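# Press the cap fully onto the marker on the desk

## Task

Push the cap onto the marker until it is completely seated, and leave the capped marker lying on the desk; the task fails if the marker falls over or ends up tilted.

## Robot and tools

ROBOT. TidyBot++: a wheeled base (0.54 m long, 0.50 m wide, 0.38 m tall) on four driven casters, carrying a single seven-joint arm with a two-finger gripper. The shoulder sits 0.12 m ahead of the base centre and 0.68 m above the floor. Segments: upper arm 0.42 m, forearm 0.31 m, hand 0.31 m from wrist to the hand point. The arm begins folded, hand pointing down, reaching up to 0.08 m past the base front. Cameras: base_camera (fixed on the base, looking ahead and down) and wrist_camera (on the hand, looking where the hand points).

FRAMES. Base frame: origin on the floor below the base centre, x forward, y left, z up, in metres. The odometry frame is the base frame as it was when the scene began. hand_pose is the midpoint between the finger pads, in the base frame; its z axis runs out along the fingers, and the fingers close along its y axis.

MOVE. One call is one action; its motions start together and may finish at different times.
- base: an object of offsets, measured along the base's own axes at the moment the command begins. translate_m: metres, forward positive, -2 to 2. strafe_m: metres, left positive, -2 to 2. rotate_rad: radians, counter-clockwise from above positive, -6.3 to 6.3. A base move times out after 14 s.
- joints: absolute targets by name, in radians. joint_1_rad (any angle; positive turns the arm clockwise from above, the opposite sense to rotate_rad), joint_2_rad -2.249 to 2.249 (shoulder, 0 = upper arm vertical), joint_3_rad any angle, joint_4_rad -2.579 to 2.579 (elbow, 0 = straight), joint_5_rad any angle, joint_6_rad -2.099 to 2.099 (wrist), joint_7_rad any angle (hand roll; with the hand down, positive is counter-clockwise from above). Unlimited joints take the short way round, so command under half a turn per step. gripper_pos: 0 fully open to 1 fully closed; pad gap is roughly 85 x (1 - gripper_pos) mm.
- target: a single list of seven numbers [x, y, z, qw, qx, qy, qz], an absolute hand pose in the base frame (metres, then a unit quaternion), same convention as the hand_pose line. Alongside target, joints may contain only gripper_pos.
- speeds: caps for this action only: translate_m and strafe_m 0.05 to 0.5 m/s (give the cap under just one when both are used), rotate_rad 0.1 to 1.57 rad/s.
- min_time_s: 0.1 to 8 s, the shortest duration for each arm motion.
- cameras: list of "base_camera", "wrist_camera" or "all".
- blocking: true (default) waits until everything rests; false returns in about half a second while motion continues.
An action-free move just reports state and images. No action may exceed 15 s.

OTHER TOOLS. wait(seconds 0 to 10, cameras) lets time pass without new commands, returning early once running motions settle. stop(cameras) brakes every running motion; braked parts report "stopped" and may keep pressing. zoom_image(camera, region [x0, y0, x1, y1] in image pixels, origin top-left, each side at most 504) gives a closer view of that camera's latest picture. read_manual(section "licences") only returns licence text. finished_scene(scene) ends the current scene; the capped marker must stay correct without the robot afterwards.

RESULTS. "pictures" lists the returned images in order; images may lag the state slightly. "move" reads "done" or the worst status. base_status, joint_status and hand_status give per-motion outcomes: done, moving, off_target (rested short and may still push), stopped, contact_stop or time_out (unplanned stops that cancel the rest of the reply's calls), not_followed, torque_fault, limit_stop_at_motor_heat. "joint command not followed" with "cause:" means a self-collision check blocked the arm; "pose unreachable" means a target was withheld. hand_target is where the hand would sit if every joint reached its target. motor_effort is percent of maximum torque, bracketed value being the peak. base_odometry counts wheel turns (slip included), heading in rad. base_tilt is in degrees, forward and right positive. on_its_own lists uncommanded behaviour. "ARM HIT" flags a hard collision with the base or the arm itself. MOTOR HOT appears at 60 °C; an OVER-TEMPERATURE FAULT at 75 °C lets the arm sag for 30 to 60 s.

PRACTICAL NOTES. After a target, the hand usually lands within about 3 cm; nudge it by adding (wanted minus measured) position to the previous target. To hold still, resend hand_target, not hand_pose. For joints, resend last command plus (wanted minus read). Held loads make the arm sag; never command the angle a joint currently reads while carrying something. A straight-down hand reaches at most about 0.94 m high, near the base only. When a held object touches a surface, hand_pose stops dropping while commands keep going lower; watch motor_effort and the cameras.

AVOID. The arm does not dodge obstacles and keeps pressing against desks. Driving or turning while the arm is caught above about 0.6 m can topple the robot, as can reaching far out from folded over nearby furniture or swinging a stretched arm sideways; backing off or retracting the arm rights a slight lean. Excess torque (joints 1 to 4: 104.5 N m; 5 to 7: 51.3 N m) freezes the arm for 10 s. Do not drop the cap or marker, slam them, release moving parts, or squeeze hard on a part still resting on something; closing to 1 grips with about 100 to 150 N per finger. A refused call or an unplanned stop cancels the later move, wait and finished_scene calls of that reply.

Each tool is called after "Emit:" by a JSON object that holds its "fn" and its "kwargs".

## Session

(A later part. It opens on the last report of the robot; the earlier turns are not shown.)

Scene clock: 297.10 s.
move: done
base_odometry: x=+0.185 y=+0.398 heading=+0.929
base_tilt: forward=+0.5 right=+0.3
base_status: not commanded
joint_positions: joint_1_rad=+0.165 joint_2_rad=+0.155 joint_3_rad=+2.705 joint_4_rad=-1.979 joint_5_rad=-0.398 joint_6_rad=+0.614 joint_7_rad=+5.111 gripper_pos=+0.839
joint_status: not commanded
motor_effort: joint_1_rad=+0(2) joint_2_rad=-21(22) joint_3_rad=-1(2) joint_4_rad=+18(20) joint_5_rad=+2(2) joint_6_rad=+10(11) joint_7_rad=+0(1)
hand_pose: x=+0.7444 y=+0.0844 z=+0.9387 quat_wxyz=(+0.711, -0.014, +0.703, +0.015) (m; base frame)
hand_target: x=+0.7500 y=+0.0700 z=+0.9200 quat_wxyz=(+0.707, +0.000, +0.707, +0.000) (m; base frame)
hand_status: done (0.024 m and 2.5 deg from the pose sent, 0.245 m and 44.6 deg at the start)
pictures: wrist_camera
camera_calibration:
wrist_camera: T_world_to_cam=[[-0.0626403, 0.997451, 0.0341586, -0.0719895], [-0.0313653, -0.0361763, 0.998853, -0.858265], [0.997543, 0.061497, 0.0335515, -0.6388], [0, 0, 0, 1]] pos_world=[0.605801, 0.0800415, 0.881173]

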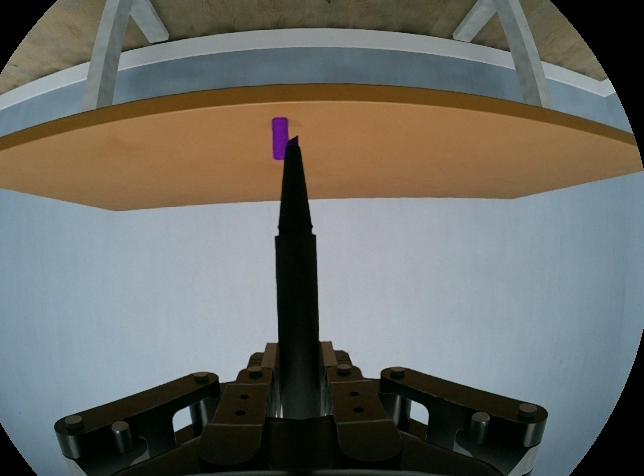

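Emit:
{"fn": "move", "kwargs": {"base": {"translate_m": 0.09}}}

Emit:
{"fn": "move", "kwargs": {"target": [0.86, 0.07, 0.90, 0.702, 0, 0.712, 0], "min_time_s": 3, "cameras": ["wrist_camera"]}}

Scene clock: 298.57 s.
move: done
base_odometry: x=+0.238 y=+0.471 heading=+0.929
base_tilt: forward=+0.6 right=+0.3
base_status: done
joint_positions: joint_1_rad=+0.165 joint_2_rad=+0.167 joint_3_rad=+2.704 joint_4_rad=-1.981 joint_5_rad=-0.398 joint_6_rad=+0.616 joint_7_rad=+5.111 gripper_pos=+0.839
joint_status: not commanded
motor_effort: joint_1_rad=+1(2) joint_2_rad=-21(24) joint_3_rad=-1(2) joint_4_rad=+18(19) joint_5_rad=+2(3) joint_6_rad=+10(10) joint_7_rad=+0(1)
hand_pose: x=+0.7471 y=+0.0840 z=+0.9309 quat_wxyz=(+0.707, -0.013, +0.707, +0.016) (m; base frame)
hand_target: x=+0.7500 y=+0.0700 z=+0.9200 quat_wxyz=(+0.707, +0.000, +0.707, +0.000) (m; base frame)
hand_status: not commanded
pictures: none

Scene clock: 301.87 s.
move: done
base_odometry: x=+0.238 y=+0.471 heading=+0.929
base_tilt: forward=+0.6 right=+0.3
base_status: not commanded
joint_positions: joint_1_rad=+0.319 joint_2_rad=+0.476 joint_3_rad=+2.419 joint_4_rad=-1.713 joint_5_rad=-0.469 joint_6_rad=+0.635 joint_7_rad=+5.437 gripper_pos=+0.839
joint_status: not commanded
motor_effort: joint_1_rad=+1(2) joint_2_rad=-27(29) joint_3_rad=-6(6) joint_4_rad=+17(18) joint_5_rad=+4(4) joint_6_rad=+9(10) joint_7_rad=+1(1)
hand_pose: x=+0.8469 y=+0.0975 z=+0.9086 quat_wxyz=(+0.701, -0.032, +0.712, +0.015) (m; base frame)
hand_target: x=+0.8600 y=+0.0700 z=+0.9000 quat_wxyz=(+0.702, +0.000, +0.712, +0.000) (m; base frame)
hand_status: done (0.032 m and 4.0 deg from the pose sent, 0.118 m and 2.5 deg at the start)
pictures: wrist_camera
camera_calibration:
wrist_camera: T_world_to_cam=[[-0.0869834, 0.996158, 0.01012, -0.0350524], [-0.00393241, -0.0105017, 0.999937, -0.851234], [0.996202, 0.0869382, 0.00483078, -0.716016], [0, 0, 0, 1]] pos_world=[0.7069, 0.0882274, 0.854994]

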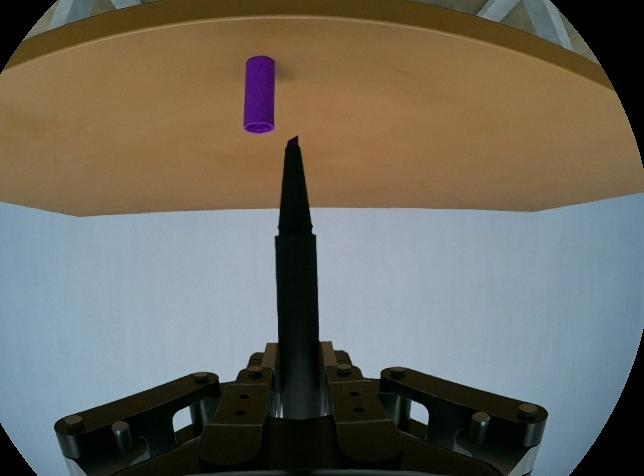

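Emit:
{"fn": "move", "kwargs": {"base": {"translate_m": 0.04, "strafe_m": -0.019}, "speeds": {"translate_m": 0.05}, "cameras": ["wrist_camera"]}}

Emit:
{"fn": "zoom_image", "kwargs": {"camera": "wrist_camera", "region": [230, 30, 370, 170]}}

Scene clock: 303.73 s.
move: done
base_odometry: x=+0.278 y=+0.491 heading=+0.929
base_tilt: forward=+0.5 right=+0.3
base_status: done
joint_positions: joint_1_rad=+0.321 joint_2_rad=+0.479 joint_3_rad=+2.417 joint_4_rad=-1.711 joint_5_rad=-0.469 joint_6_rad=+0.636 joint_7_rad=+5.438 gripper_pos=+0.839
joint_status: not commanded
motor_effort: joint_1_rad=+1(2) joint_2_rad=-28(30) joint_3_rad=-6(6) joint_4_rad=+17(18) joint_5_rad=+3(4) joint_6_rad=+9(9) joint_7_rad=+0(1)
hand_pose: x=+0.8479 y=+0.0961 z=+0.9076 quat_wxyz=(+0.701, -0.030, +0.712, +0.015) (m; base frame)
hand_target: x=+0.8600 y=+0.0700 z=+0.9000 quat_wxyz=(+0.702, +0.000, +0.712, +0.000) (m; base frame)
hand_status: not commanded
pictures: wrist_camera
camera_calibration:
wrist_camera: T_world_to_cam=[[-0.0849477, 0.996307, 0.0124879, -0.0374457], [-0.00286895, -0.0127778, 0.999914, -0.850881], [0.996381, 0.0849046, 0.0039438, -0.716114], [0, 0, 0, 1]] pos_world=[0.707901, 0.0872365, 0.854099]

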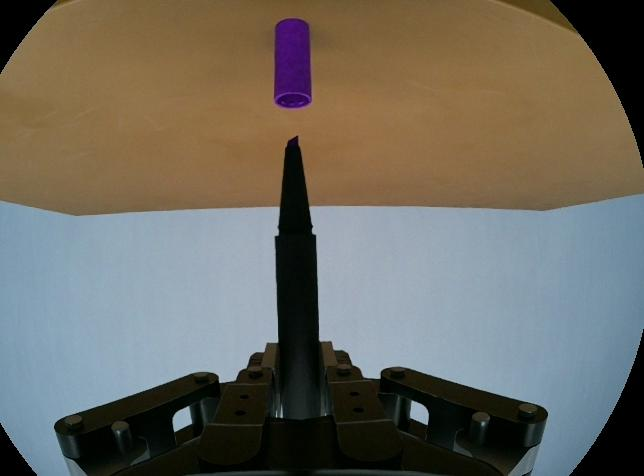

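Scaled by 3.600.

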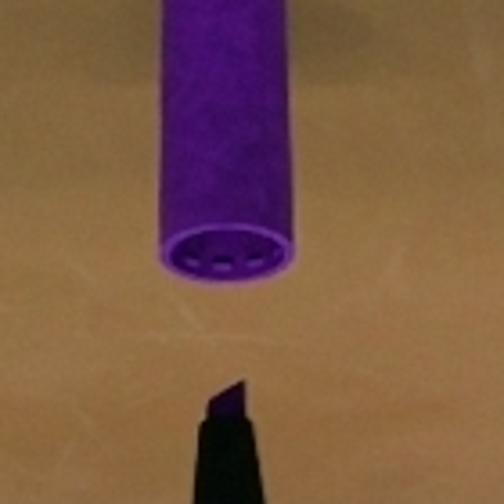

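Emit:
{"fn": "move", "kwargs": {"target": [0.862, 0.069, 0.882, 0.702, 0.005, 0.712, -0.005], "min_time_s": 1.5, "cameras": ["wrist_camera"]}}

Emit:
{"fn": "zoom_image", "kwargs": {"camera": "wrist_camera", "region": [230, 30, 370, 170]}}

Scene clock: 306.30 s.
move: done
base_odometry: x=+0.278 y=+0.491 heading=+0.929
base_tilt: forward=+0.5 right=+0.3
base_status: not commanded
joint_positions: joint_1_rad=+0.321 joint_2_rad=+0.501 joint_3_rad=+2.417 joint_4_rad=-1.711 joint_5_rad=-0.469 joint_6_rad=+0.690 joint_7_rad=+5.438 gripper_pos=+0.839
joint_status: not commanded
motor_effort: joint_1_rad=+1(2) joint_2_rad=-28(29) joint_3_rad=-6(6) joint_4_rad=+17(17) joint_5_rad=+4(4) joint_6_rad=+8(9) joint_7_rad=+1(1)
hand_pose: x=+0.8533 y=+0.0836 z=+0.9054 quat_wxyz=(+0.708, -0.015, +0.706, +0.006) (m; base frame)
hand_target: x=+0.8620 y=+0.0690 z=+0.8820 quat_wxyz=(+0.702, +0.005, +0.712, -0.005) (m; base frame)
hand_status: done (0.029 m and 2.8 deg from the pose sent, 0.040 m and 4.7 deg at the start)
pictures: wrist_camera
camera_calibration:
wrist_camera: T_world_to_cam=[[-0.0503863, 0.998533, 0.019847, -0.060853], [-0.0229556, -0.0210249, 0.999515, -0.830621], [0.998466, 0.0499063, 0.0239812, -0.73737], [0, 0, 0, 1]] pos_world=[0.714105, 0.0800994, 0.84911]

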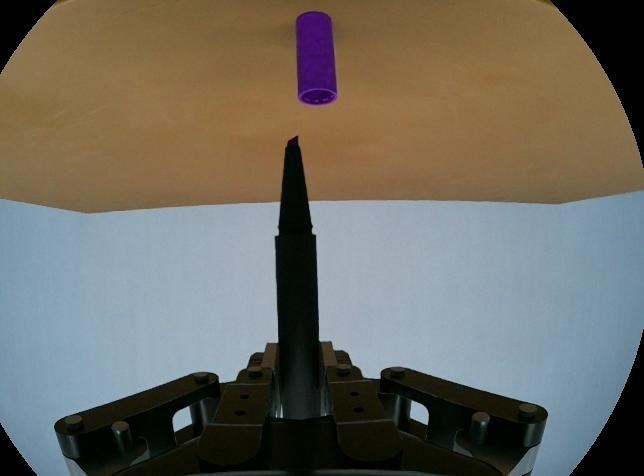

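Scaled by 3.600.

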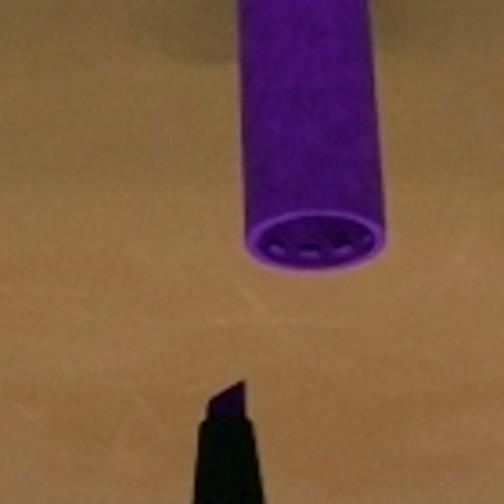

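Emit:
{"fn": "move", "kwargs": {"base": {"strafe_m": -0.0133}}}

Emit:
{"fn": "move", "kwargs": {"target": [0.862, 0.069, 0.868, 0.704, 0.004, 0.710, -0.004], "min_time_s": 1.5, "cameras": ["wrist_camera"]}}

Emit:
{"fn": "zoom_image", "kwargs": {"camera": "wrist_camera", "region": [230, 30, 370, 170]}}

Scene clock: 307.33 s.
move: done
base_odometry: x=+0.288 y=+0.483 heading=+0.930
base_tilt: forward=+0.5 right=+0.3
base_status: done
joint_positions: joint_1_rad=+0.323 joint_2_rad=+0.504 joint_3_rad=+2.417 joint_4_rad=-1.711 joint_5_rad=-0.469 joint_6_rad=+0.694 joint_7_rad=+5.438 gripper_pos=+0.839
joint_status: not commanded
motor_effort: joint_1_rad=+1(3) joint_2_rad=-29(30) joint_3_rad=-6(7) joint_4_rad=+17(17) joint_5_rad=+4(4) joint_6_rad=+8(9) joint_7_rad=+0(1)
hand_pose: x=+0.8540 y=+0.0815 z=+0.9045 quat_wxyz=(+0.708, -0.013, +0.706, +0.005) (m; base frame)
hand_target: x=+0.8620 y=+0.0690 z=+0.8820 quat_wxyz=(+0.702, +0.005, +0.712, -0.005) (m; base frame)
hand_status: not commanded
pictures: none

Scene clock: 309.13 s.
move: done
base_odometry: x=+0.288 y=+0.483 heading=+0.930
base_tilt: forward=+0.5 right=+0.4
base_status: not commanded
joint_positions: joint_1_rad=+0.323 joint_2_rad=+0.534 joint_3_rad=+2.411 joint_4_rad=-1.718 joint_5_rad=-0.469 joint_6_rad=+0.738 joint_7_rad=+5.438 gripper_pos=+0.839
joint_status: not commanded
motor_effort: joint_1_rad=+1(2) joint_2_rad=-29(30) joint_3_rad=-6(6) joint_4_rad=+17(17) joint_5_rad=+4(5) joint_6_rad=+8(9) joint_7_rad=+0(1)
hand_pose: x=+0.8583 y=+0.0745 z=+0.8924 quat_wxyz=(+0.708, -0.001, +0.706, +0.001) (m; base frame)
hand_target: x=+0.8620 y=+0.0690 z=+0.8680 quat_wxyz=(+0.704, +0.004, +0.710, -0.004) (m; base frame)
hand_status: done (0.025 m and 1.1 deg from the pose sent, 0.039 m and 2.3 deg at the start)
pictures: wrist_camera
camera_calibration:
wrist_camera: T_world_to_cam=[[-0.0246427, 0.999194, 0.0316825, -0.0839244], [-0.024265, -0.0322806, 0.999184, -0.815452], [0.999402, 0.0238539, 0.0250409, -0.741413], [0, 0, 0, 1]] pos_world=[0.719114, 0.075219, 0.836011]

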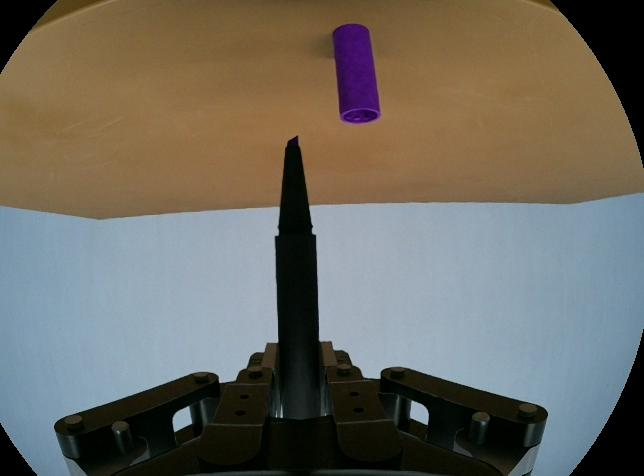

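Scaled by 3.600.

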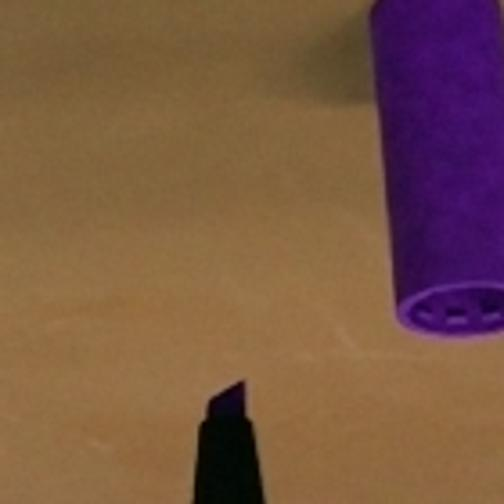

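Emit:
{"fn": "move", "kwargs": {"base": {"strafe_m": 0.026}, "target": [0.862, 0.074, 0.868, 0.704, -0.010, 0.710, 0.006], "min_time_s": 1.5, "cameras": ["wrist_camera"]}}

Emit:
{"fn": "zoom_image", "kwargs": {"camera": "wrist_camera", "region": [230, 30, 370, 170]}}

Scene clock: 311.53 s.
move: done
base_odometry: x=+0.268 y=+0.499 heading=+0.929
base_tilt: forward=+0.5 right=+0.3
base_status: done
joint_positions: joint_1_rad=+0.369 joint_2_rad=+0.559 joint_3_rad=+2.332 joint_4_rad=-1.720 joint_5_rad=-0.463 joint_6_rad=+0.740 joint_7_rad=+5.439 gripper_pos=+0.839
joint_status: not commanded
motor_effort: joint_1_rad=+0(5) joint_2_rad=-29(30) joint_3_rad=-7(7) joint_4_rad=+16(17) joint_5_rad=+4(5) joint_6_rad=+8(9) joint_7_rad=+0(1)
hand_pose: x=+0.8574 y=+0.0820 z=+0.8896 quat_wxyz=(+0.706, +0.005, +0.708, +0.024) (m; base frame)
hand_target: x=+0.8620 y=+0.0740 z=+0.8680 quat_wxyz=(+0.704, -0.010, +0.710, +0.006) (m; base frame)
hand_status: done (0.023 m and 2.7 deg from the pose sent, 0.025 m and 1.3 deg at the start)
pictures: wrist_camera
camera_calibration:
wrist_camera: T_world_to_cam=[[-0.04837, 0.996155, 0.0730387, -0.107499], [-0.0157275, -0.0738748, 0.997143, -0.814559], [0.998706, 0.0470831, 0.0192404, -0.736771], [0, 0, 0, 1]] pos_world=[0.717807, 0.0816001, 0.83426]

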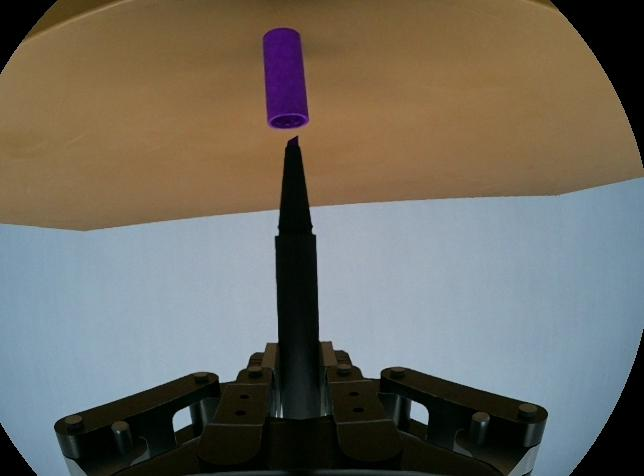

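Scaled by 3.600.

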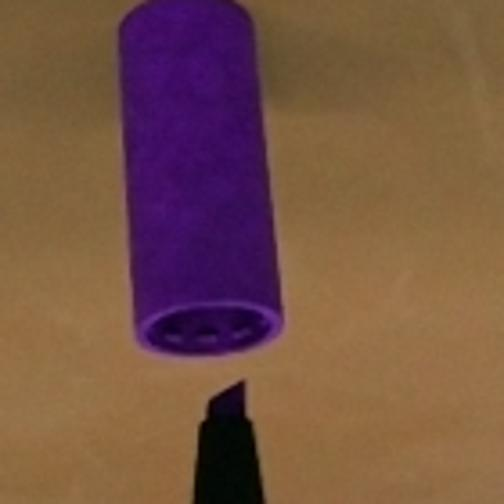

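Emit:
{"fn": "move", "kwargs": {"base": {"strafe_m": -0.003}, "target": [0.862, 0.074, 0.856, 0.704, -0.010, 0.710, 0.006], "min_time_s": 1.5, "cameras": ["wrist_camera"]}}

Emit:
{"fn": "zoom_image", "kwargs": {"camera": "wrist_camera", "region": [230, 30, 370, 170]}}

Scene clock: 313.87 s.
move: done
base_odometry: x=+0.270 y=+0.497 heading=+0.930
base_tilt: forward=+0.5 right=+0.3
base_status: done
joint_positions: joint_1_rad=+0.373 joint_2_rad=+0.585 joint_3_rad=+2.322 joint_4_rad=-1.736 joint_5_rad=-0.443 joint_6_rad=+0.762 joint_7_rad=+5.439 gripper_pos=+0.839
joint_status: not commanded
motor_effort: joint_1_rad=+2(4) joint_2_rad=-29(30) joint_3_rad=-7(8) joint_4_rad=+16(17) joint_5_rad=+5(5) joint_6_rad=+8(9) joint_7_rad=+1(1)
hand_pose: x=+0.8586 y=+0.0823 z=+0.8743 quat_wxyz=(+0.702, +0.001, +0.711, +0.024) (m; base frame)
hand_target: x=+0.8620 y=+0.0740 z=+0.8560 quat_wxyz=(+0.704, -0.010, +0.710, +0.006) (m; base frame)
hand_status: done (0.020 m and 2.4 deg from the pose sent, 0.035 m and 2.7 deg at the start)
pictures: wrist_camera
camera_calibration:
wrist_camera: T_world_to_cam=[[-0.0517849, 0.996304, 0.0685298, -0.0997947], [-0.00597344, -0.0689297, 0.997604, -0.808457], [0.99864, 0.0512515, 0.00952088, -0.729396], [0, 0, 0, 1]] pos_world=[0.718407, 0.0810818, 0.820303]

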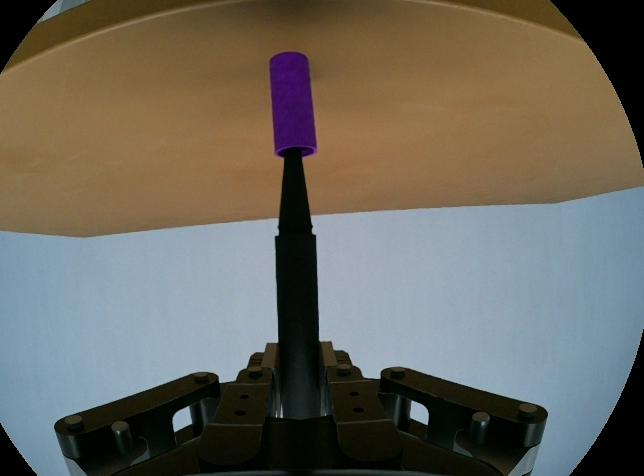

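Scaled by 3.600.

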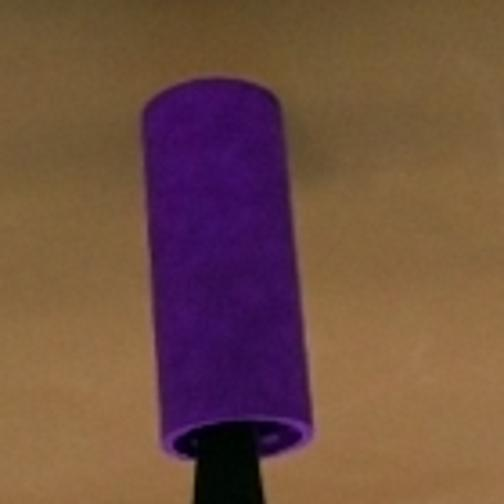

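Emit:
{"fn": "move", "kwargs": {"target": [0.862,0.074,0.843,0.704,-0.010,0.710,0.006], "cameras": ["wrist_camera"]}}

Emit:
{"fn": "zoom_image", "kwargs": {"camera": "wrist_camera", "region": [230, 30, 370, 170]}}

Emit:
{"fn": "move", "kwargs": {"target": [0.862,0.074,0.829,0.704,-0.010,0.710,0.006], "cameras": ["wrist_camera"]}}

Emit:
{"fn": "zoom_image", "kwargs": {"camera": "wrist_camera", "region": [230, 30, 370, 170]}}

Scene clock: 316.17 s.
move: done
base_odometry: x=+0.270 y=+0.497 heading=+0.930
base_tilt: forward=+0.5 right=+0.4
base_status: not commanded
joint_positions: joint_1_rad=+0.377 joint_2_rad=+0.619 joint_3_rad=+2.308 joint_4_rad=-1.755 joint_5_rad=-0.416 joint_6_rad=+0.804 joint_7_rad=+5.439 gripper_pos=+0.839
joint_status: not commanded
motor_effort: joint_1_rad=+1(2) joint_2_rad=-29(31) joint_3_rad=-8(8) joint_4_rad=+15(16) joint_5_rad=+5(5) joint_6_rad=+8(9) joint_7_rad=+0(1)
hand_pose: x=+0.8591 y=+0.0834 z=+0.8585 quat_wxyz=(+0.702, +0.000, +0.712, +0.023) (m; base frame)
hand_target: x=+0.8620 y=+0.0740 z=+0.8430 quat_wxyz=(+0.704, -0.010, +0.710, +0.006) (m; base frame)
hand_status: done (0.018 m and 2.2 deg from the pose sent, 0.033 m and 2.4 deg at the start)
pictures: wrist_camera
camera_calibration:
wrist_camera: T_world_to_cam=[[-0.0531012, 0.996489, 0.0647287, -0.0953953], [-0.00436431, -0.0650512, 0.997872, -0.79444], [0.99858, 0.0527057, 0.00780328, -0.728475], [0, 0, 0, 1]] pos_world=[0.718907, 0.0817759, 0.804609]

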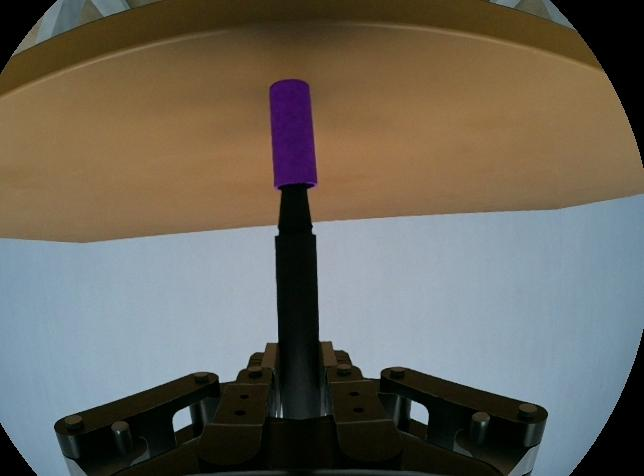

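Scaled by 3.600.

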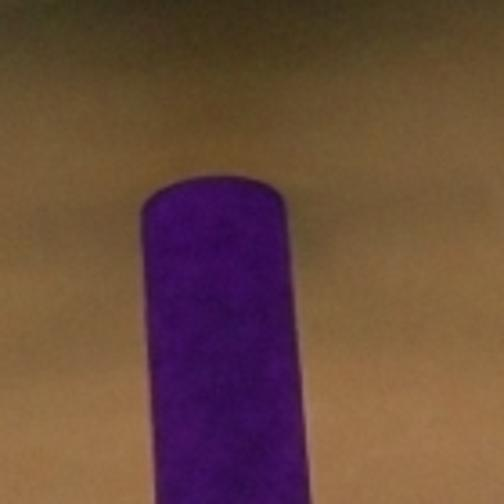

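Scene clock: 316.90 s.
move: done
base_odometry: x=+0.270 y=+0.497 heading=+0.930
base_tilt: forward=+0.6 right=+0.3
base_status: not commanded
joint_positions: joint_1_rad=+0.380 joint_2_rad=+0.652 joint_3_rad=+2.296 joint_4_rad=-1.772 joint_5_rad=-0.392 joint_6_rad=+0.844 joint_7_rad=+5.439 gripper_pos=+0.839
joint_status: not commanded
motor_effort: joint_1_rad=+1(2) joint_2_rad=-30(31) joint_3_rad=-8(9) joint_4_rad=+15(16) joint_5_rad=+5(5) joint_6_rad=+7(8) joint_7_rad=+0(1)
hand_pose: x=+0.8597 y=+0.0836 z=+0.8436 quat_wxyz=(+0.701, -0.001, +0.712, +0.022) (m; base frame)
hand_target: x=+0.8620 y=+0.0740 z=+0.8290 quat_wxyz=(+0.704, -0.010, +0.710, +0.006) (m; base frame)
hand_status: done (0.018 m and 2.1 deg from the pose sent, 0.031 m and 2.2 deg at the start)
pictures: wrist_camera
camera_calibration:
wrist_camera: T_world_to_cam=[[-0.0531376, 0.996617, 0.0626975, -0.0929032], [-0.0031594, -0.0629537, 0.998011, -0.781016], [0.998582, 0.0528338, 0.00649392, -0.727843], [0, 0, 0, 1]] pos_world=[0.719407, 0.0818758, 0.790014]

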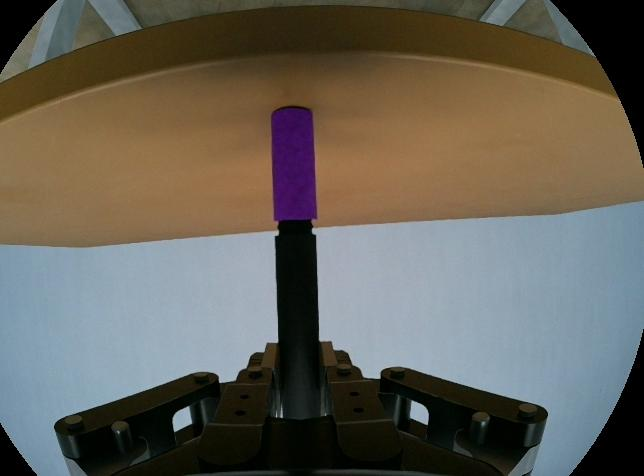

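Scaled by 3.600.

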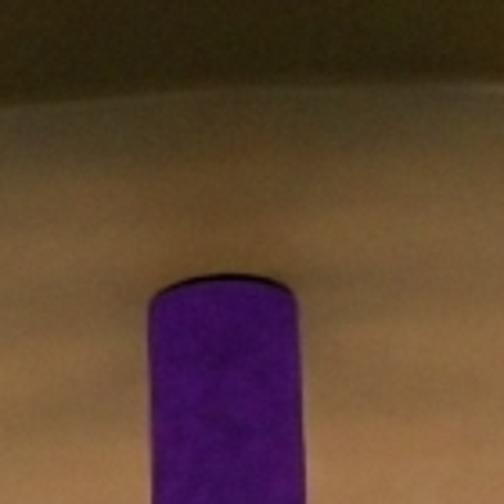

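Great, now the final.

Emit:
{"fn": "move", "kwargs": {"target": [0.862,0.074,0.815,0.704,-0.010,0.710,0.006]}}

Emit:
{"fn": "move", "kwargs": {"target": [0.862,0.074,0.800,0.704,-0.010,0.710,0.006], "cameras": ["wrist_camera"]}}

Emit:
{"fn": "zoom_image", "kwargs": {"camera": "wrist_camera", "region": [230, 100, 370, 240]}}

Emit:
{"fn": "move", "kwargs": {"target": [0.862,0.074,0.785,0.704,-0.010,0.710,0.006], "cameras": ["wrist_camera"]}}

Emit:
{"fn": "zoom_image", "kwargs": {"camera": "wrist_camera", "region": [230, 150, 370, 290]}}

Scene clock: 317.97 s.
move: done
base_odometry: x=+0.270 y=+0.497 heading=+0.930
base_tilt: forward=+0.5 right=+0.3
base_status: not commanded
joint_positions: joint_1_rad=+0.383 joint_2_rad=+0.678 joint_3_rad=+2.284 joint_4_rad=-1.784 joint_5_rad=-0.365 joint_6_rad=+0.887 joint_7_rad=+5.439 gripper_pos=+0.839
joint_status: not commanded
motor_effort: joint_1_rad=+2(2) joint_2_rad=-29(30) joint_3_rad=-8(9) joint_4_rad=+14(15) joint_5_rad=+5(5) joint_6_rad=+7(8) joint_7_rad=+1(1)
hand_pose: x=+0.8601 y=+0.0835 z=+0.8381 quat_wxyz=(+0.707, -0.002, +0.707, +0.020) (m; base frame)
hand_target: x=+0.8620 y=+0.0740 z=+0.8150 quat_wxyz=(+0.704, -0.010, +0.710, +0.006) (m; base frame)
hand_status: done (0.025 m and 1.9 deg from the pose sent, 0.030 m and 2.1 deg at the start)
pictures: none

Scene clock: 318.67 s.
move: done
base_odometry: x=+0.270 y=+0.497 heading=+0.930
base_tilt: forward=+0.5 right=+0.3
base_status: not commanded
joint_positions: joint_1_rad=+0.386 joint_2_rad=+0.703 joint_3_rad=+2.268 joint_4_rad=-1.792 joint_5_rad=-0.335 joint_6_rad=+0.935 joint_7_rad=+5.439 gripper_pos=+0.839
joint_status: not commanded
motor_effort: joint_1_rad=+2(2) joint_2_rad=-27(29) joint_3_rad=-8(8) joint_4_rad=+13(14) joint_5_rad=+4(5) joint_6_rad=+6(8) joint_7_rad=+0(1)
hand_pose: x=+0.8603 y=+0.0839 z=+0.8372 quat_wxyz=(+0.716, -0.001, +0.698, +0.019) (m; base frame)
hand_target: x=+0.8620 y=+0.0740 z=+0.8000 quat_wxyz=(+0.704, -0.010, +0.710, +0.006) (m; base frame)
hand_status: done (0.039 m and 2.6 deg from the pose sent, 0.039 m and 1.9 deg at the start)
pictures: wrist_camera
camera_calibration:
wrist_camera: T_world_to_cam=[[-0.0501447, 0.997123, 0.0568481, -0.0904625], [-0.0443217, -0.0590854, 0.997269, -0.738891], [0.997758, 0.0474882, 0.0471569, -0.761396], [0, 0, 0, 1]] pos_world=[0.722404, 0.0827019, 0.777921]

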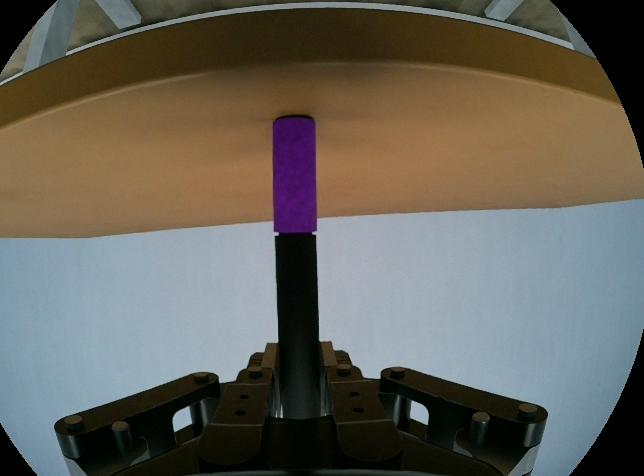

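Scaled by 3.600.

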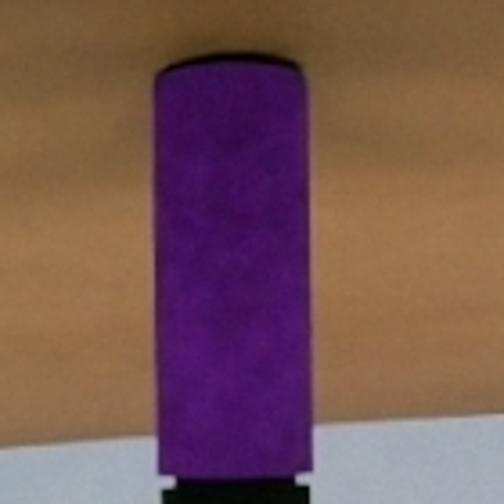

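Scene clock: 319.37 s.
move: done
base_odometry: x=+0.270 y=+0.497 heading=+0.930
base_tilt: forward=+0.5 right=+0.3
base_status: not commanded
joint_positions: joint_1_rad=+0.390 joint_2_rad=+0.732 joint_3_rad=+2.251 joint_4_rad=-1.799 joint_5_rad=-0.303 joint_6_rad=+0.984 joint_7_rad=+5.445 gripper_pos=+0.839
joint_status: not commanded
motor_effort: joint_1_rad=+1(2) joint_2_rad=-26(27) joint_3_rad=-7(8) joint_4_rad=+11(13) joint_5_rad=+3(4) joint_6_rad=+5(7) joint_7_rad=+1(1)
hand_pose: x=+0.8607 y=+0.0846 z=+0.8362 quat_wxyz=(+0.725, -0.001, +0.689, +0.017) (m; base frame)
hand_target: x=+0.8620 y=+0.0740 z=+0.7850 quat_wxyz=(+0.704, -0.010, +0.710, +0.006) (m; base frame)
hand_status: done (0.052 m and 3.8 deg from the pose sent, 0.053 m and 2.6 deg at the start)
pictures: wrist_camera
camera_calibration:
wrist_camera: T_world_to_cam=[[-0.0492933, 0.997364, 0.0532391, -0.0888584], [-0.0708133, -0.0566597, 0.995879, -0.714081], [0.996271, 0.0453201, 0.0734196, -0.782169], [0, 0, 0, 1]] pos_world=[0.724306, 0.0836126, 0.773296]

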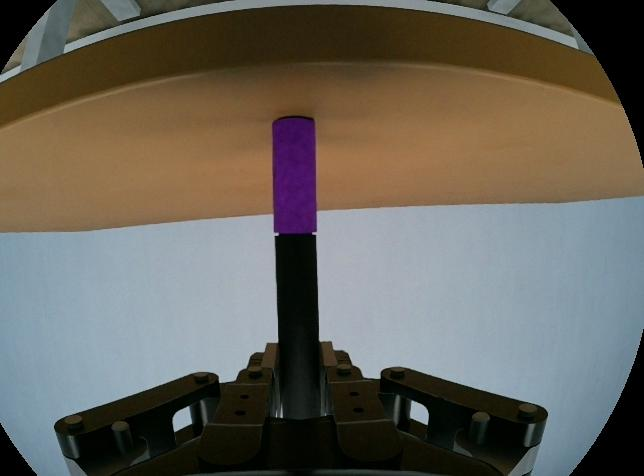

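Scaled by 3.600.

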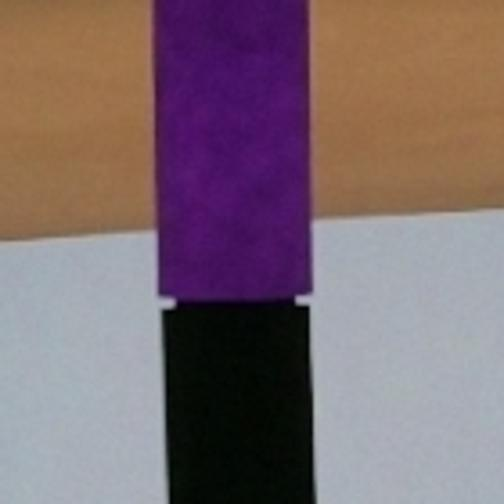

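Emit:
{"fn": "move", "kwargs": {"target": [0.862,0.074,0.765,0.690,-0.010,0.724,0.006], "cameras": ["wrist_camera"]}}

Emit:
{"fn": "zoom_image", "kwargs": {"camera": "wrist_camera", "region": [230, 150, 370, 290]}}

Emit:
{"fn": "move", "kwargs": {"target": [0.862,0.074,0.745,0.680,-0.010,0.733,0.006], "cameras": ["wrist_camera"]}}

Emit:
{"fn": "zoom_image", "kwargs": {"camera": "wrist_camera", "region": [230, 150, 370, 290]}}

Scene clock: 320.20 s.
move: done
base_odometry: x=+0.270 y=+0.497 heading=+0.930
base_tilt: forward=+0.5 right=+0.3
base_status: not commanded
joint_positions: joint_1_rad=+0.390 joint_2_rad=+0.734 joint_3_rad=+2.250 joint_4_rad=-1.800 joint_5_rad=-0.302 joint_6_rad=+0.986 joint_7_rad=+5.445 gripper_pos=+0.839
joint_status: not commanded
motor_effort: joint_1_rad=+2(3) joint_2_rad=-22(26) joint_3_rad=-5(7) joint_4_rad=+9(11) joint_5_rad=+1(3) joint_6_rad=+3(5) joint_7_rad=+1(1)
hand_pose: x=+0.8606 y=+0.0848 z=+0.8348 quat_wxyz=(+0.725, -0.001, +0.689, +0.017) (m; base frame)
hand_target: x=+0.8620 y=+0.0740 z=+0.7650 quat_wxyz=(+0.690, -0.010, +0.724, +0.006) (m; base frame)
hand_status: done (0.071 m and 5.9 deg from the pose sent, 0.072 m and 5.9 deg at the start)
pictures: wrist_camera
camera_calibration:
wrist_camera: T_world_to_cam=[[-0.0495386, 0.997328, 0.0536878, -0.0891637], [-0.06938, -0.0570602, 0.995957, -0.713954], [0.99636, 0.0456134, 0.0720213, -0.781], [0, 0, 0, 1]] pos_world=[0.724206, 0.0838112, 0.772103]

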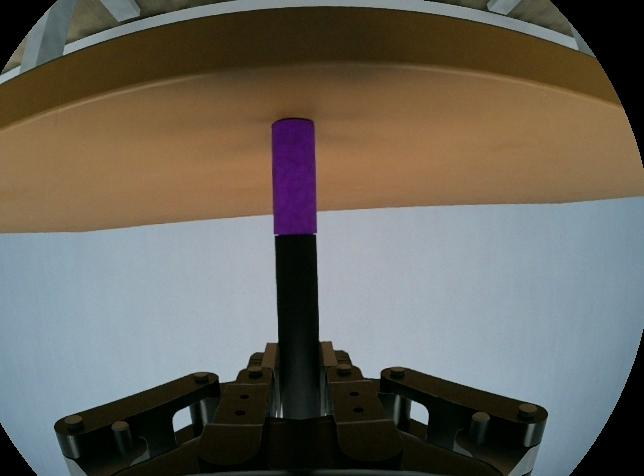

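Scaled by 3.600.

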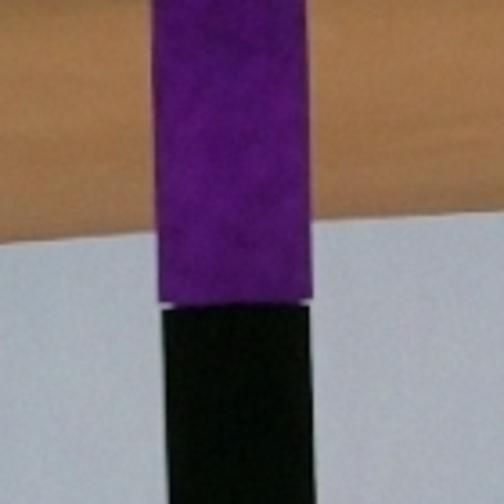

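Scene clock: 320.80 s.
move: off_target
base_odometry: x=+0.270 y=+0.497 heading=+0.930
base_tilt: forward=+0.5 right=+0.3
base_status: not commanded
joint_positions: joint_1_rad=+0.390 joint_2_rad=+0.740 joint_3_rad=+2.249 joint_4_rad=-1.800 joint_5_rad=-0.298 joint_6_rad=+0.996 joint_7_rad=+5.449 gripper_pos=+0.839
joint_status: not commanded
motor_effort: joint_1_rad=+3(4) joint_2_rad=-20(22) joint_3_rad=-4(5) joint_4_rad=+9(9) joint_5_rad=-1(1) joint_6_rad=+2(3) joint_7_rad=+1(1)
hand_pose: x=+0.8611 y=+0.0837 z=+0.8345 quat_wxyz=(+0.726, -0.001, +0.687, +0.015) (m; base frame)
hand_target: x=+0.8620 y=+0.0740 z=+0.7450 quat_wxyz=(+0.680, -0.010, +0.733, +0.006) (m; base frame)
hand_status: off_target (0.090 m and 7.6 deg from the pose sent, 0.090 m and 7.4 deg at the start)
pictures: wrist_camera
camera_calibration:
wrist_camera: T_world_to_cam=[[-0.046047, 0.997654, 0.0506562, -0.0884094], [-0.0748918, -0.0540151, 0.995728, -0.709006], [0.996128, 0.0420566, 0.0772034, -0.785218], [0, 0, 0, 1]] pos_world=[0.725007, 0.0829286, 0.771077]

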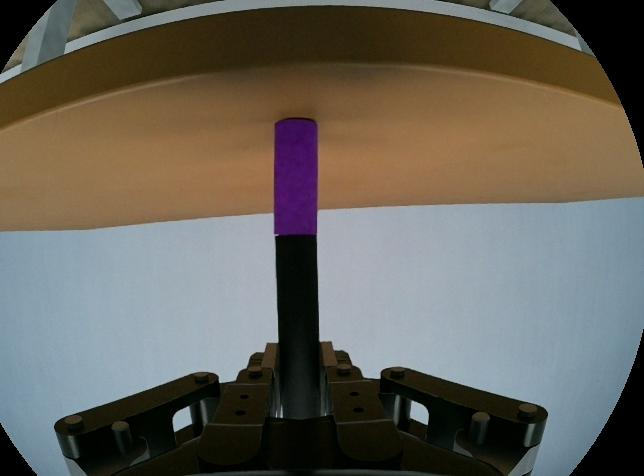

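Scaled by 3.600.

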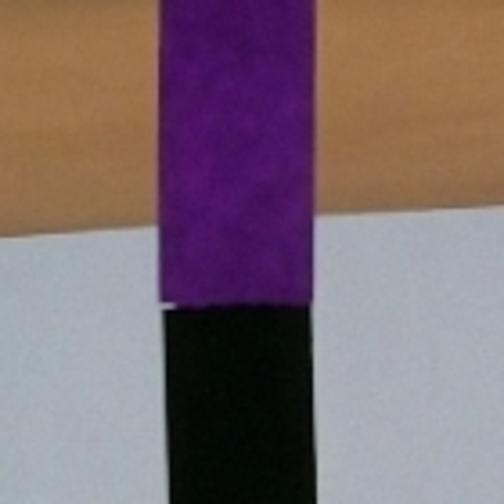

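Emit:
{"fn": "move", "kwargs": {"target": [0.862,0.078,0.725,0.675,-0.003,0.738,0.003], "cameras": ["wrist_camera"]}}

Emit:
{"fn": "zoom_image", "kwargs": {"camera": "wrist_camera", "region": [230, 150, 370, 290]}}

Emit:
{"fn": "move", "kwargs": {"target": [0.862,0.076,0.705,0.675,-0.008,0.738,0.006], "cameras": ["wrist_camera"]}}

Emit:
{"fn": "zoom_image", "kwargs": {"camera": "wrist_camera", "region": [230, 150, 370, 290]}}

Scene clock: 321.73 s.
move: off_target
base_odometry: x=+0.270 y=+0.497 heading=+0.930
base_tilt: forward=+0.5 right=+0.3
base_status: not commanded
joint_positions: joint_1_rad=+0.365 joint_2_rad=+0.755 joint_3_rad=+2.260 joint_4_rad=-1.800 joint_5_rad=-0.297 joint_6_rad=+1.046 joint_7_rad=+5.449 gripper_pos=+0.839
joint_status: not commanded
motor_effort: joint_1_rad=+2(3) joint_2_rad=-19(20) joint_3_rad=-4(4) joint_4_rad=+6(9) joint_5_rad=-1(3) joint_6_rad=+1(2) joint_7_rad=+1(1)
hand_pose: x=+0.8617 y=+0.0855 z=+0.8334 quat_wxyz=(+0.733, +0.005, +0.680, +0.009) (m; base frame)
hand_target: x=+0.8620 y=+0.0780 z=+0.7250 quat_wxyz=(+0.675, -0.003, +0.738, +0.003) (m; base frame)
hand_status: off_target (0.109 m and 9.5 deg from the pose sent, 0.110 m and 8.4 deg at the start)
pictures: wrist_camera
camera_calibration:
wrist_camera: T_world_to_cam=[[-0.0296324, 0.998256, 0.0510645, -0.104699], [-0.0957618, -0.0536871, 0.993955, -0.688353], [0.994963, 0.0245633, 0.0971856, -0.799967], [0, 0, 0, 1]] pos_world=[0.726917, 0.0872107, 0.767283]

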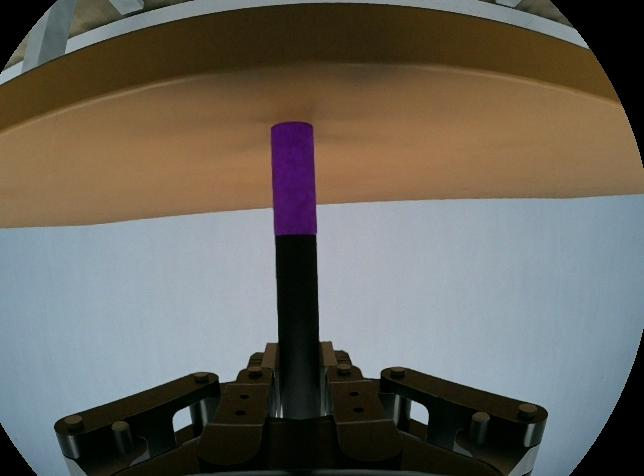

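Scaled by 3.600.

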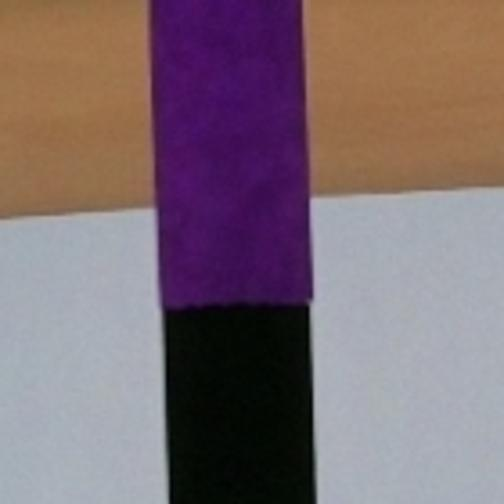

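Scene clock: 322.53 s.
move: off_target
base_odometry: x=+0.270 y=+0.497 heading=+0.930
base_tilt: forward=+0.5 right=+0.3
base_status: not commanded
joint_positions: joint_1_rad=+0.377 joint_2_rad=+0.803 joint_3_rad=+2.226 joint_4_rad=-1.802 joint_5_rad=-0.243 joint_6_rad=+1.103 joint_7_rad=+5.472 gripper_pos=+0.839
joint_status: not commanded
motor_effort: joint_1_rad=+2(2) joint_2_rad=-15(18) joint_3_rad=-3(4) joint_4_rad=+5(6) joint_5_rad=-3(3) joint_6_rad=-3(3) joint_7_rad=+0(1)
hand_pose: x=+0.8633 y=+0.0876 z=+0.8324 quat_wxyz=(+0.746, +0.000, +0.666, +0.008) (m; base frame)
hand_target: x=+0.8620 y=+0.0760 z=+0.7050 quat_wxyz=(+0.675, -0.008, +0.738, +0.006) (m; base frame)
hand_status: off_target (0.128 m and 11.6 deg from the pose sent, 0.129 m and 9.6 deg at the start)
pictures: wrist_camera
camera_calibration:
wrist_camera: T_world_to_cam=[[-0.0354154, 0.998539, 0.0408121, -0.0932408], [-0.132072, -0.0451559, 0.990211, -0.653325], [0.990607, 0.0296786, 0.133479, -0.828396], [0, 0, 0, 1]] pos_world=[0.731027, 0.0881888, 0.761308]

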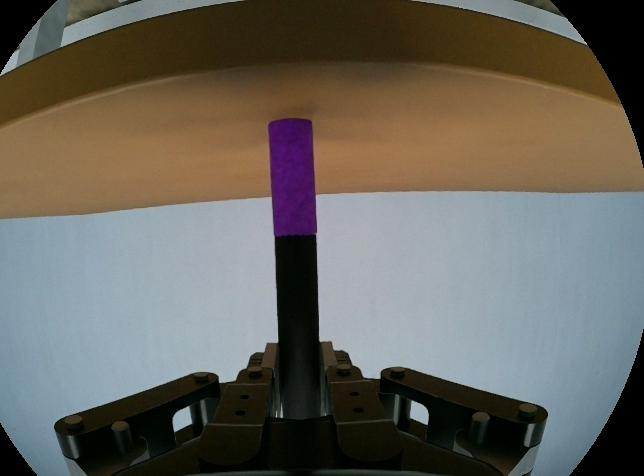

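Scaled by 3.600.

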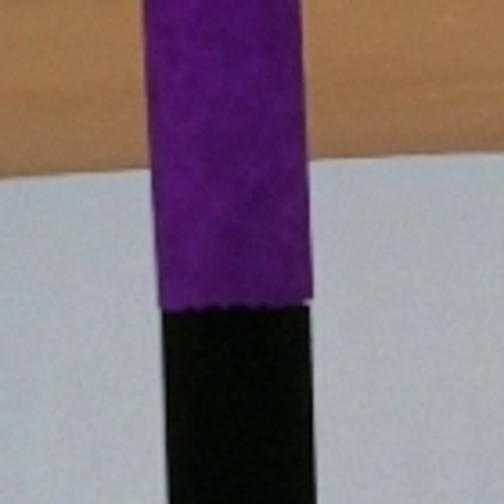

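Emit:
{"fn": "move", "kwargs": {"target": [0.862,0.076,0.80,0.704,-0.010,0.710,0.006]}}

Emit:
{"fn": "move", "kwargs": {"target": [0.862,0.074,0.84,0.704,-0.010,0.710,0.006], "cameras": ["wrist_camera"]}}

Emit:
{"fn": "zoom_image", "kwargs": {"camera": "wrist_camera", "region": [230, 150, 370, 290]}}

Scene clock: 323.90 s.
move: done
base_odometry: x=+0.270 y=+0.497 heading=+0.930
base_tilt: forward=+0.5 right=+0.3
base_status: not commanded
joint_positions: joint_1_rad=+0.387 joint_2_rad=+0.773 joint_3_rad=+2.233 joint_4_rad=-1.798 joint_5_rad=-0.260 joint_6_rad=+1.037 joint_7_rad=+5.472 gripper_pos=+0.839
joint_status: not commanded
motor_effort: joint_1_rad=+0(2) joint_2_rad=-24(24) joint_3_rad=-8(8) joint_4_rad=+8(9) joint_5_rad=+3(3) joint_6_rad=+2(3) joint_7_rad=+0(1)
hand_pose: x=+0.8633 y=+0.0888 z=+0.8339 quat_wxyz=(+0.736, -0.010, +0.677, +0.011) (m; base frame)
hand_target: x=+0.8620 y=+0.0760 z=+0.8000 quat_wxyz=(+0.704, -0.010, +0.710, +0.006) (m; base frame)
hand_status: done (0.036 m and 5.3 deg from the pose sent, 0.034 m and 7.0 deg at the start)
pictures: none

Scene clock: 324.80 s.
move: done
base_odometry: x=+0.270 y=+0.497 heading=+0.930
base_tilt: forward=+0.5 right=+0.3
base_status: not commanded
joint_positions: joint_1_rad=+0.387 joint_2_rad=+0.710 joint_3_rad=+2.264 joint_4_rad=-1.782 joint_5_rad=-0.322 joint_6_rad=+0.914 joint_7_rad=+5.472 gripper_pos=+0.839
joint_status: not commanded
motor_effort: joint_1_rad=+0(1) joint_2_rad=-28(28) joint_3_rad=-8(9) joint_4_rad=+12(13) joint_5_rad=+4(5) joint_6_rad=+6(7) joint_7_rad=+0(1)
hand_pose: x=+0.8630 y=+0.0899 z=+0.8354 quat_wxyz=(+0.714, -0.019, +0.700, +0.014) (m; base frame)
hand_target: x=+0.8620 y=+0.0740 z=+0.8400 quat_wxyz=(+0.704, -0.010, +0.710, +0.006) (m; base frame)
hand_status: done (0.017 m and 2.1 deg from the pose sent, 0.016 m and 5.3 deg at the start)
pictures: wrist_camera
camera_calibration:
wrist_camera: T_world_to_cam=[[-0.0687304, 0.997338, 0.0243653, -0.0531046], [-0.0384415, -0.0270525, 0.998895, -0.745937], [0.996894, 0.0677178, 0.0401985, -0.759483], [0, 0, 0, 1]] pos_world=[0.724799, 0.0842143, 0.776936]

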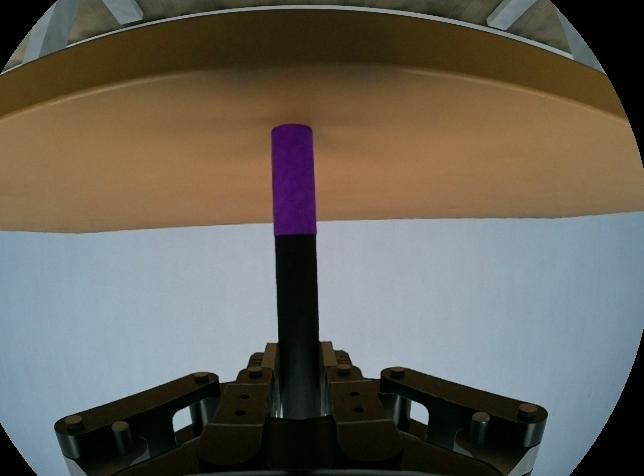

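Scaled by 3.600.

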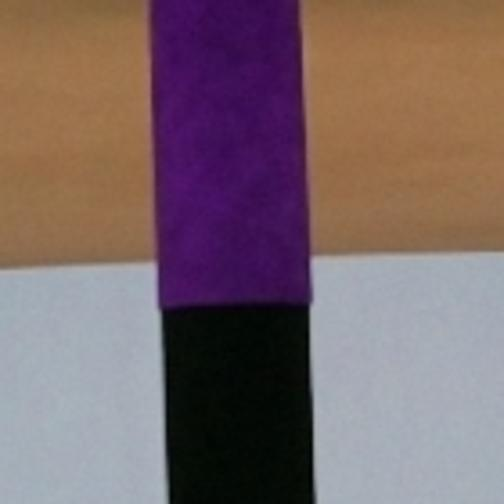

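Emit:
{"fn": "move", "kwargs": {"target": [0.862,0.074,0.825,0.704,-0.010,0.710,0.006]}}

Emit:
{"fn": "move", "kwargs": {"joints": {"gripper_pos":0.72}, "cameras": ["wrist_camera"]}}

Emit:
{"fn": "move", "kwargs": {"joints": {"gripper_pos":0.3}, "cameras": ["wrist_camera"]}}

Emit:
{"fn": "move", "kwargs": {"base": {"translate_m":-0.15}, "speeds": {"translate_m":0.08}, "cameras": ["wrist_camera"]}}

Scene clock: 325.87 s.
move: done
base_odometry: x=+0.270 y=+0.497 heading=+0.930
base_tilt: forward=+0.5 right=+0.3
base_status: not commanded
joint_positions: joint_1_rad=+0.387 joint_2_rad=+0.710 joint_3_rad=+2.264 joint_4_rad=-1.782 joint_5_rad=-0.322 joint_6_rad=+0.914 joint_7_rad=+5.472 gripper_pos=+0.839
joint_status: not commanded
motor_effort: joint_1_rad=+0(1) joint_2_rad=-28(28) joint_3_rad=-8(9) joint_4_rad=+12(13) joint_5_rad=+4(4) joint_6_rad=+6(7) joint_7_rad=+0(1)
hand_pose: x=+0.8630 y=+0.0899 z=+0.8354 quat_wxyz=(+0.714, -0.019, +0.700, +0.014) (m; base frame)
hand_target: x=+0.8620 y=+0.0740 z=+0.8250 quat_wxyz=(+0.704, -0.010, +0.710, +0.006) (m; base frame)
hand_status: done (0.019 m and 2.1 deg from the pose sent, 0.019 m and 2.1 deg at the start)
pictures: none

Scene clock: 326.53 s.
move: done
base_odometry: x=+0.270 y=+0.497 heading=+0.930
base_tilt: forward=+0.6 right=+0.3
base_status: not commanded
joint_positions: joint_1_rad=+0.387 joint_2_rad=+0.710 joint_3_rad=+2.264 joint_4_rad=-1.784 joint_5_rad=-0.322 joint_6_rad=+0.914 joint_7_rad=+5.472 gripper_pos=+0.720
joint_status: all done
motor_effort: joint_1_rad=+1(1) joint_2_rad=-30(31) joint_3_rad=-9(9) joint_4_rad=+14(15) joint_5_rad=+6(6) joint_6_rad=+7(8) joint_7_rad=+0(1)
hand_pose: x=+0.8626 y=+0.0902 z=+0.8348 quat_wxyz=(+0.713, -0.020, +0.700, +0.014) (m; base frame)
hand_target: x=+0.8620 y=+0.0740 z=+0.8250 quat_wxyz=(+0.704, -0.010, +0.710, +0.006) (m; base frame)
hand_status: not commanded
pictures: wrist_camera
camera_calibration:
wrist_camera: T_world_to_cam=[[-0.0692928, 0.997307, 0.0240271, -0.0525445], [-0.0373501, -0.0266617, 0.998947, -0.746319], [0.996897, 0.0683224, 0.039097, -0.758268], [0, 0, 0, 1]] pos_world=[0.724399, 0.0843115, 0.776441]

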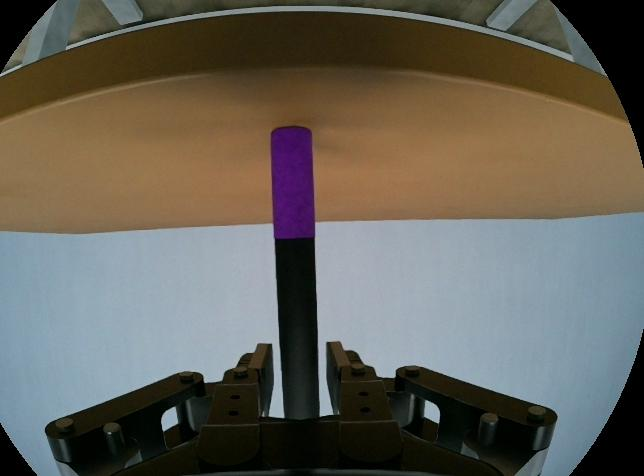

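Scene clock: 327.30 s.
move: done
base_odometry: x=+0.270 y=+0.497 heading=+0.930
base_tilt: forward=+0.6 right=+0.3
base_status: not commanded
joint_positions: joint_1_rad=+0.387 joint_2_rad=+0.710 joint_3_rad=+2.264 joint_4_rad=-1.784 joint_5_rad=-0.322 joint_6_rad=+0.914 joint_7_rad=+5.472 gripper_pos=+0.300
joint_status: all done
motor_effort: joint_1_rad=+1(2) joint_2_rad=-30(30) joint_3_rad=-9(9) joint_4_rad=+14(14) joint_5_rad=+5(5) joint_6_rad=+8(8) joint_7_rad=+0(1)
hand_pose: x=+0.8626 y=+0.0902 z=+0.8348 quat_wxyz=(+0.713, -0.020, +0.700, +0.014) (m; base frame)
hand_target: x=+0.8620 y=+0.0740 z=+0.8250 quat_wxyz=(+0.704, -0.010, +0.710, +0.006) (m; base frame)
hand_status: not commanded
pictures: wrist_camera
camera_calibration:
wrist_camera: T_world_to_cam=[[-0.0692928, 0.997307, 0.0240271, -0.0525445], [-0.0373501, -0.0266617, 0.998947, -0.746319], [0.996897, 0.0683224, 0.039097, -0.758268], [0, 0, 0, 1]] pos_world=[0.724399, 0.0843115, 0.776441]

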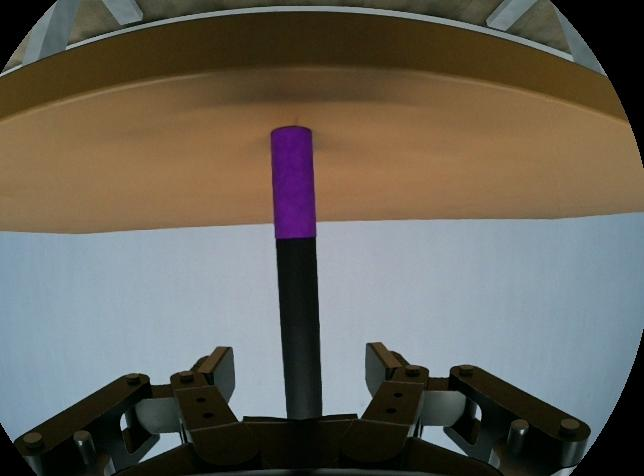

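Scene clock: 329.70 s.
move: done
base_odometry: x=+0.180 y=+0.377 heading=+0.930
base_tilt: forward=+0.5 right=+0.3
base_status: done
joint_positions: joint_1_rad=+0.387 joint_2_rad=+0.710 joint_3_rad=+2.264 joint_4_rad=-1.784 joint_5_rad=-0.322 joint_6_rad=+0.914 joint_7_rad=+5.472 gripper_pos=+0.300
joint_status: not commanded
motor_effort: joint_1_rad=+0(2) joint_2_rad=-30(33) joint_3_rad=-9(10) joint_4_rad=+14(15) joint_5_rad=+5(6) joint_6_rad=+8(9) joint_7_rad=+1(1)
hand_pose: x=+0.8626 y=+0.0901 z=+0.8347 quat_wxyz=(+0.713, -0.020, +0.700, +0.014) (m; base frame)
hand_target: x=+0.8620 y=+0.0740 z=+0.8250 quat_wxyz=(+0.704, -0.010, +0.710, +0.006) (m; base frame)
hand_status: not commanded
pictures: wrist_camera
camera_calibration:
wrist_camera: T_world_to_cam=[[-0.0692883, 0.997309, 0.0239407, -0.0524854], [-0.037256, -0.0265685, 0.998953, -0.746304], [0.996901, 0.0683238, 0.0389966, -0.75809], [0, 0, 0, 1]] pos_world=[0.724299, 0.0843115, 0.776342]

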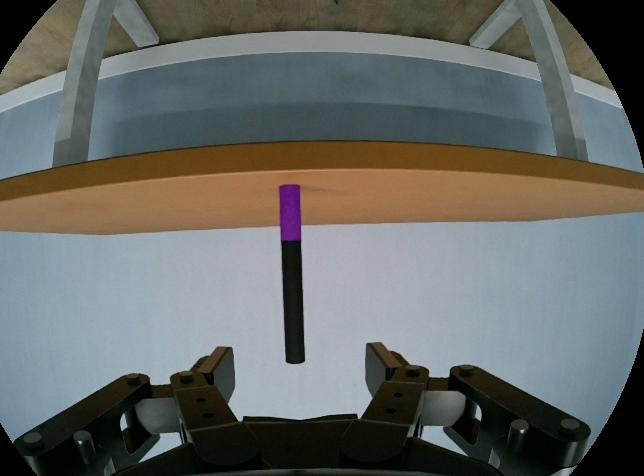

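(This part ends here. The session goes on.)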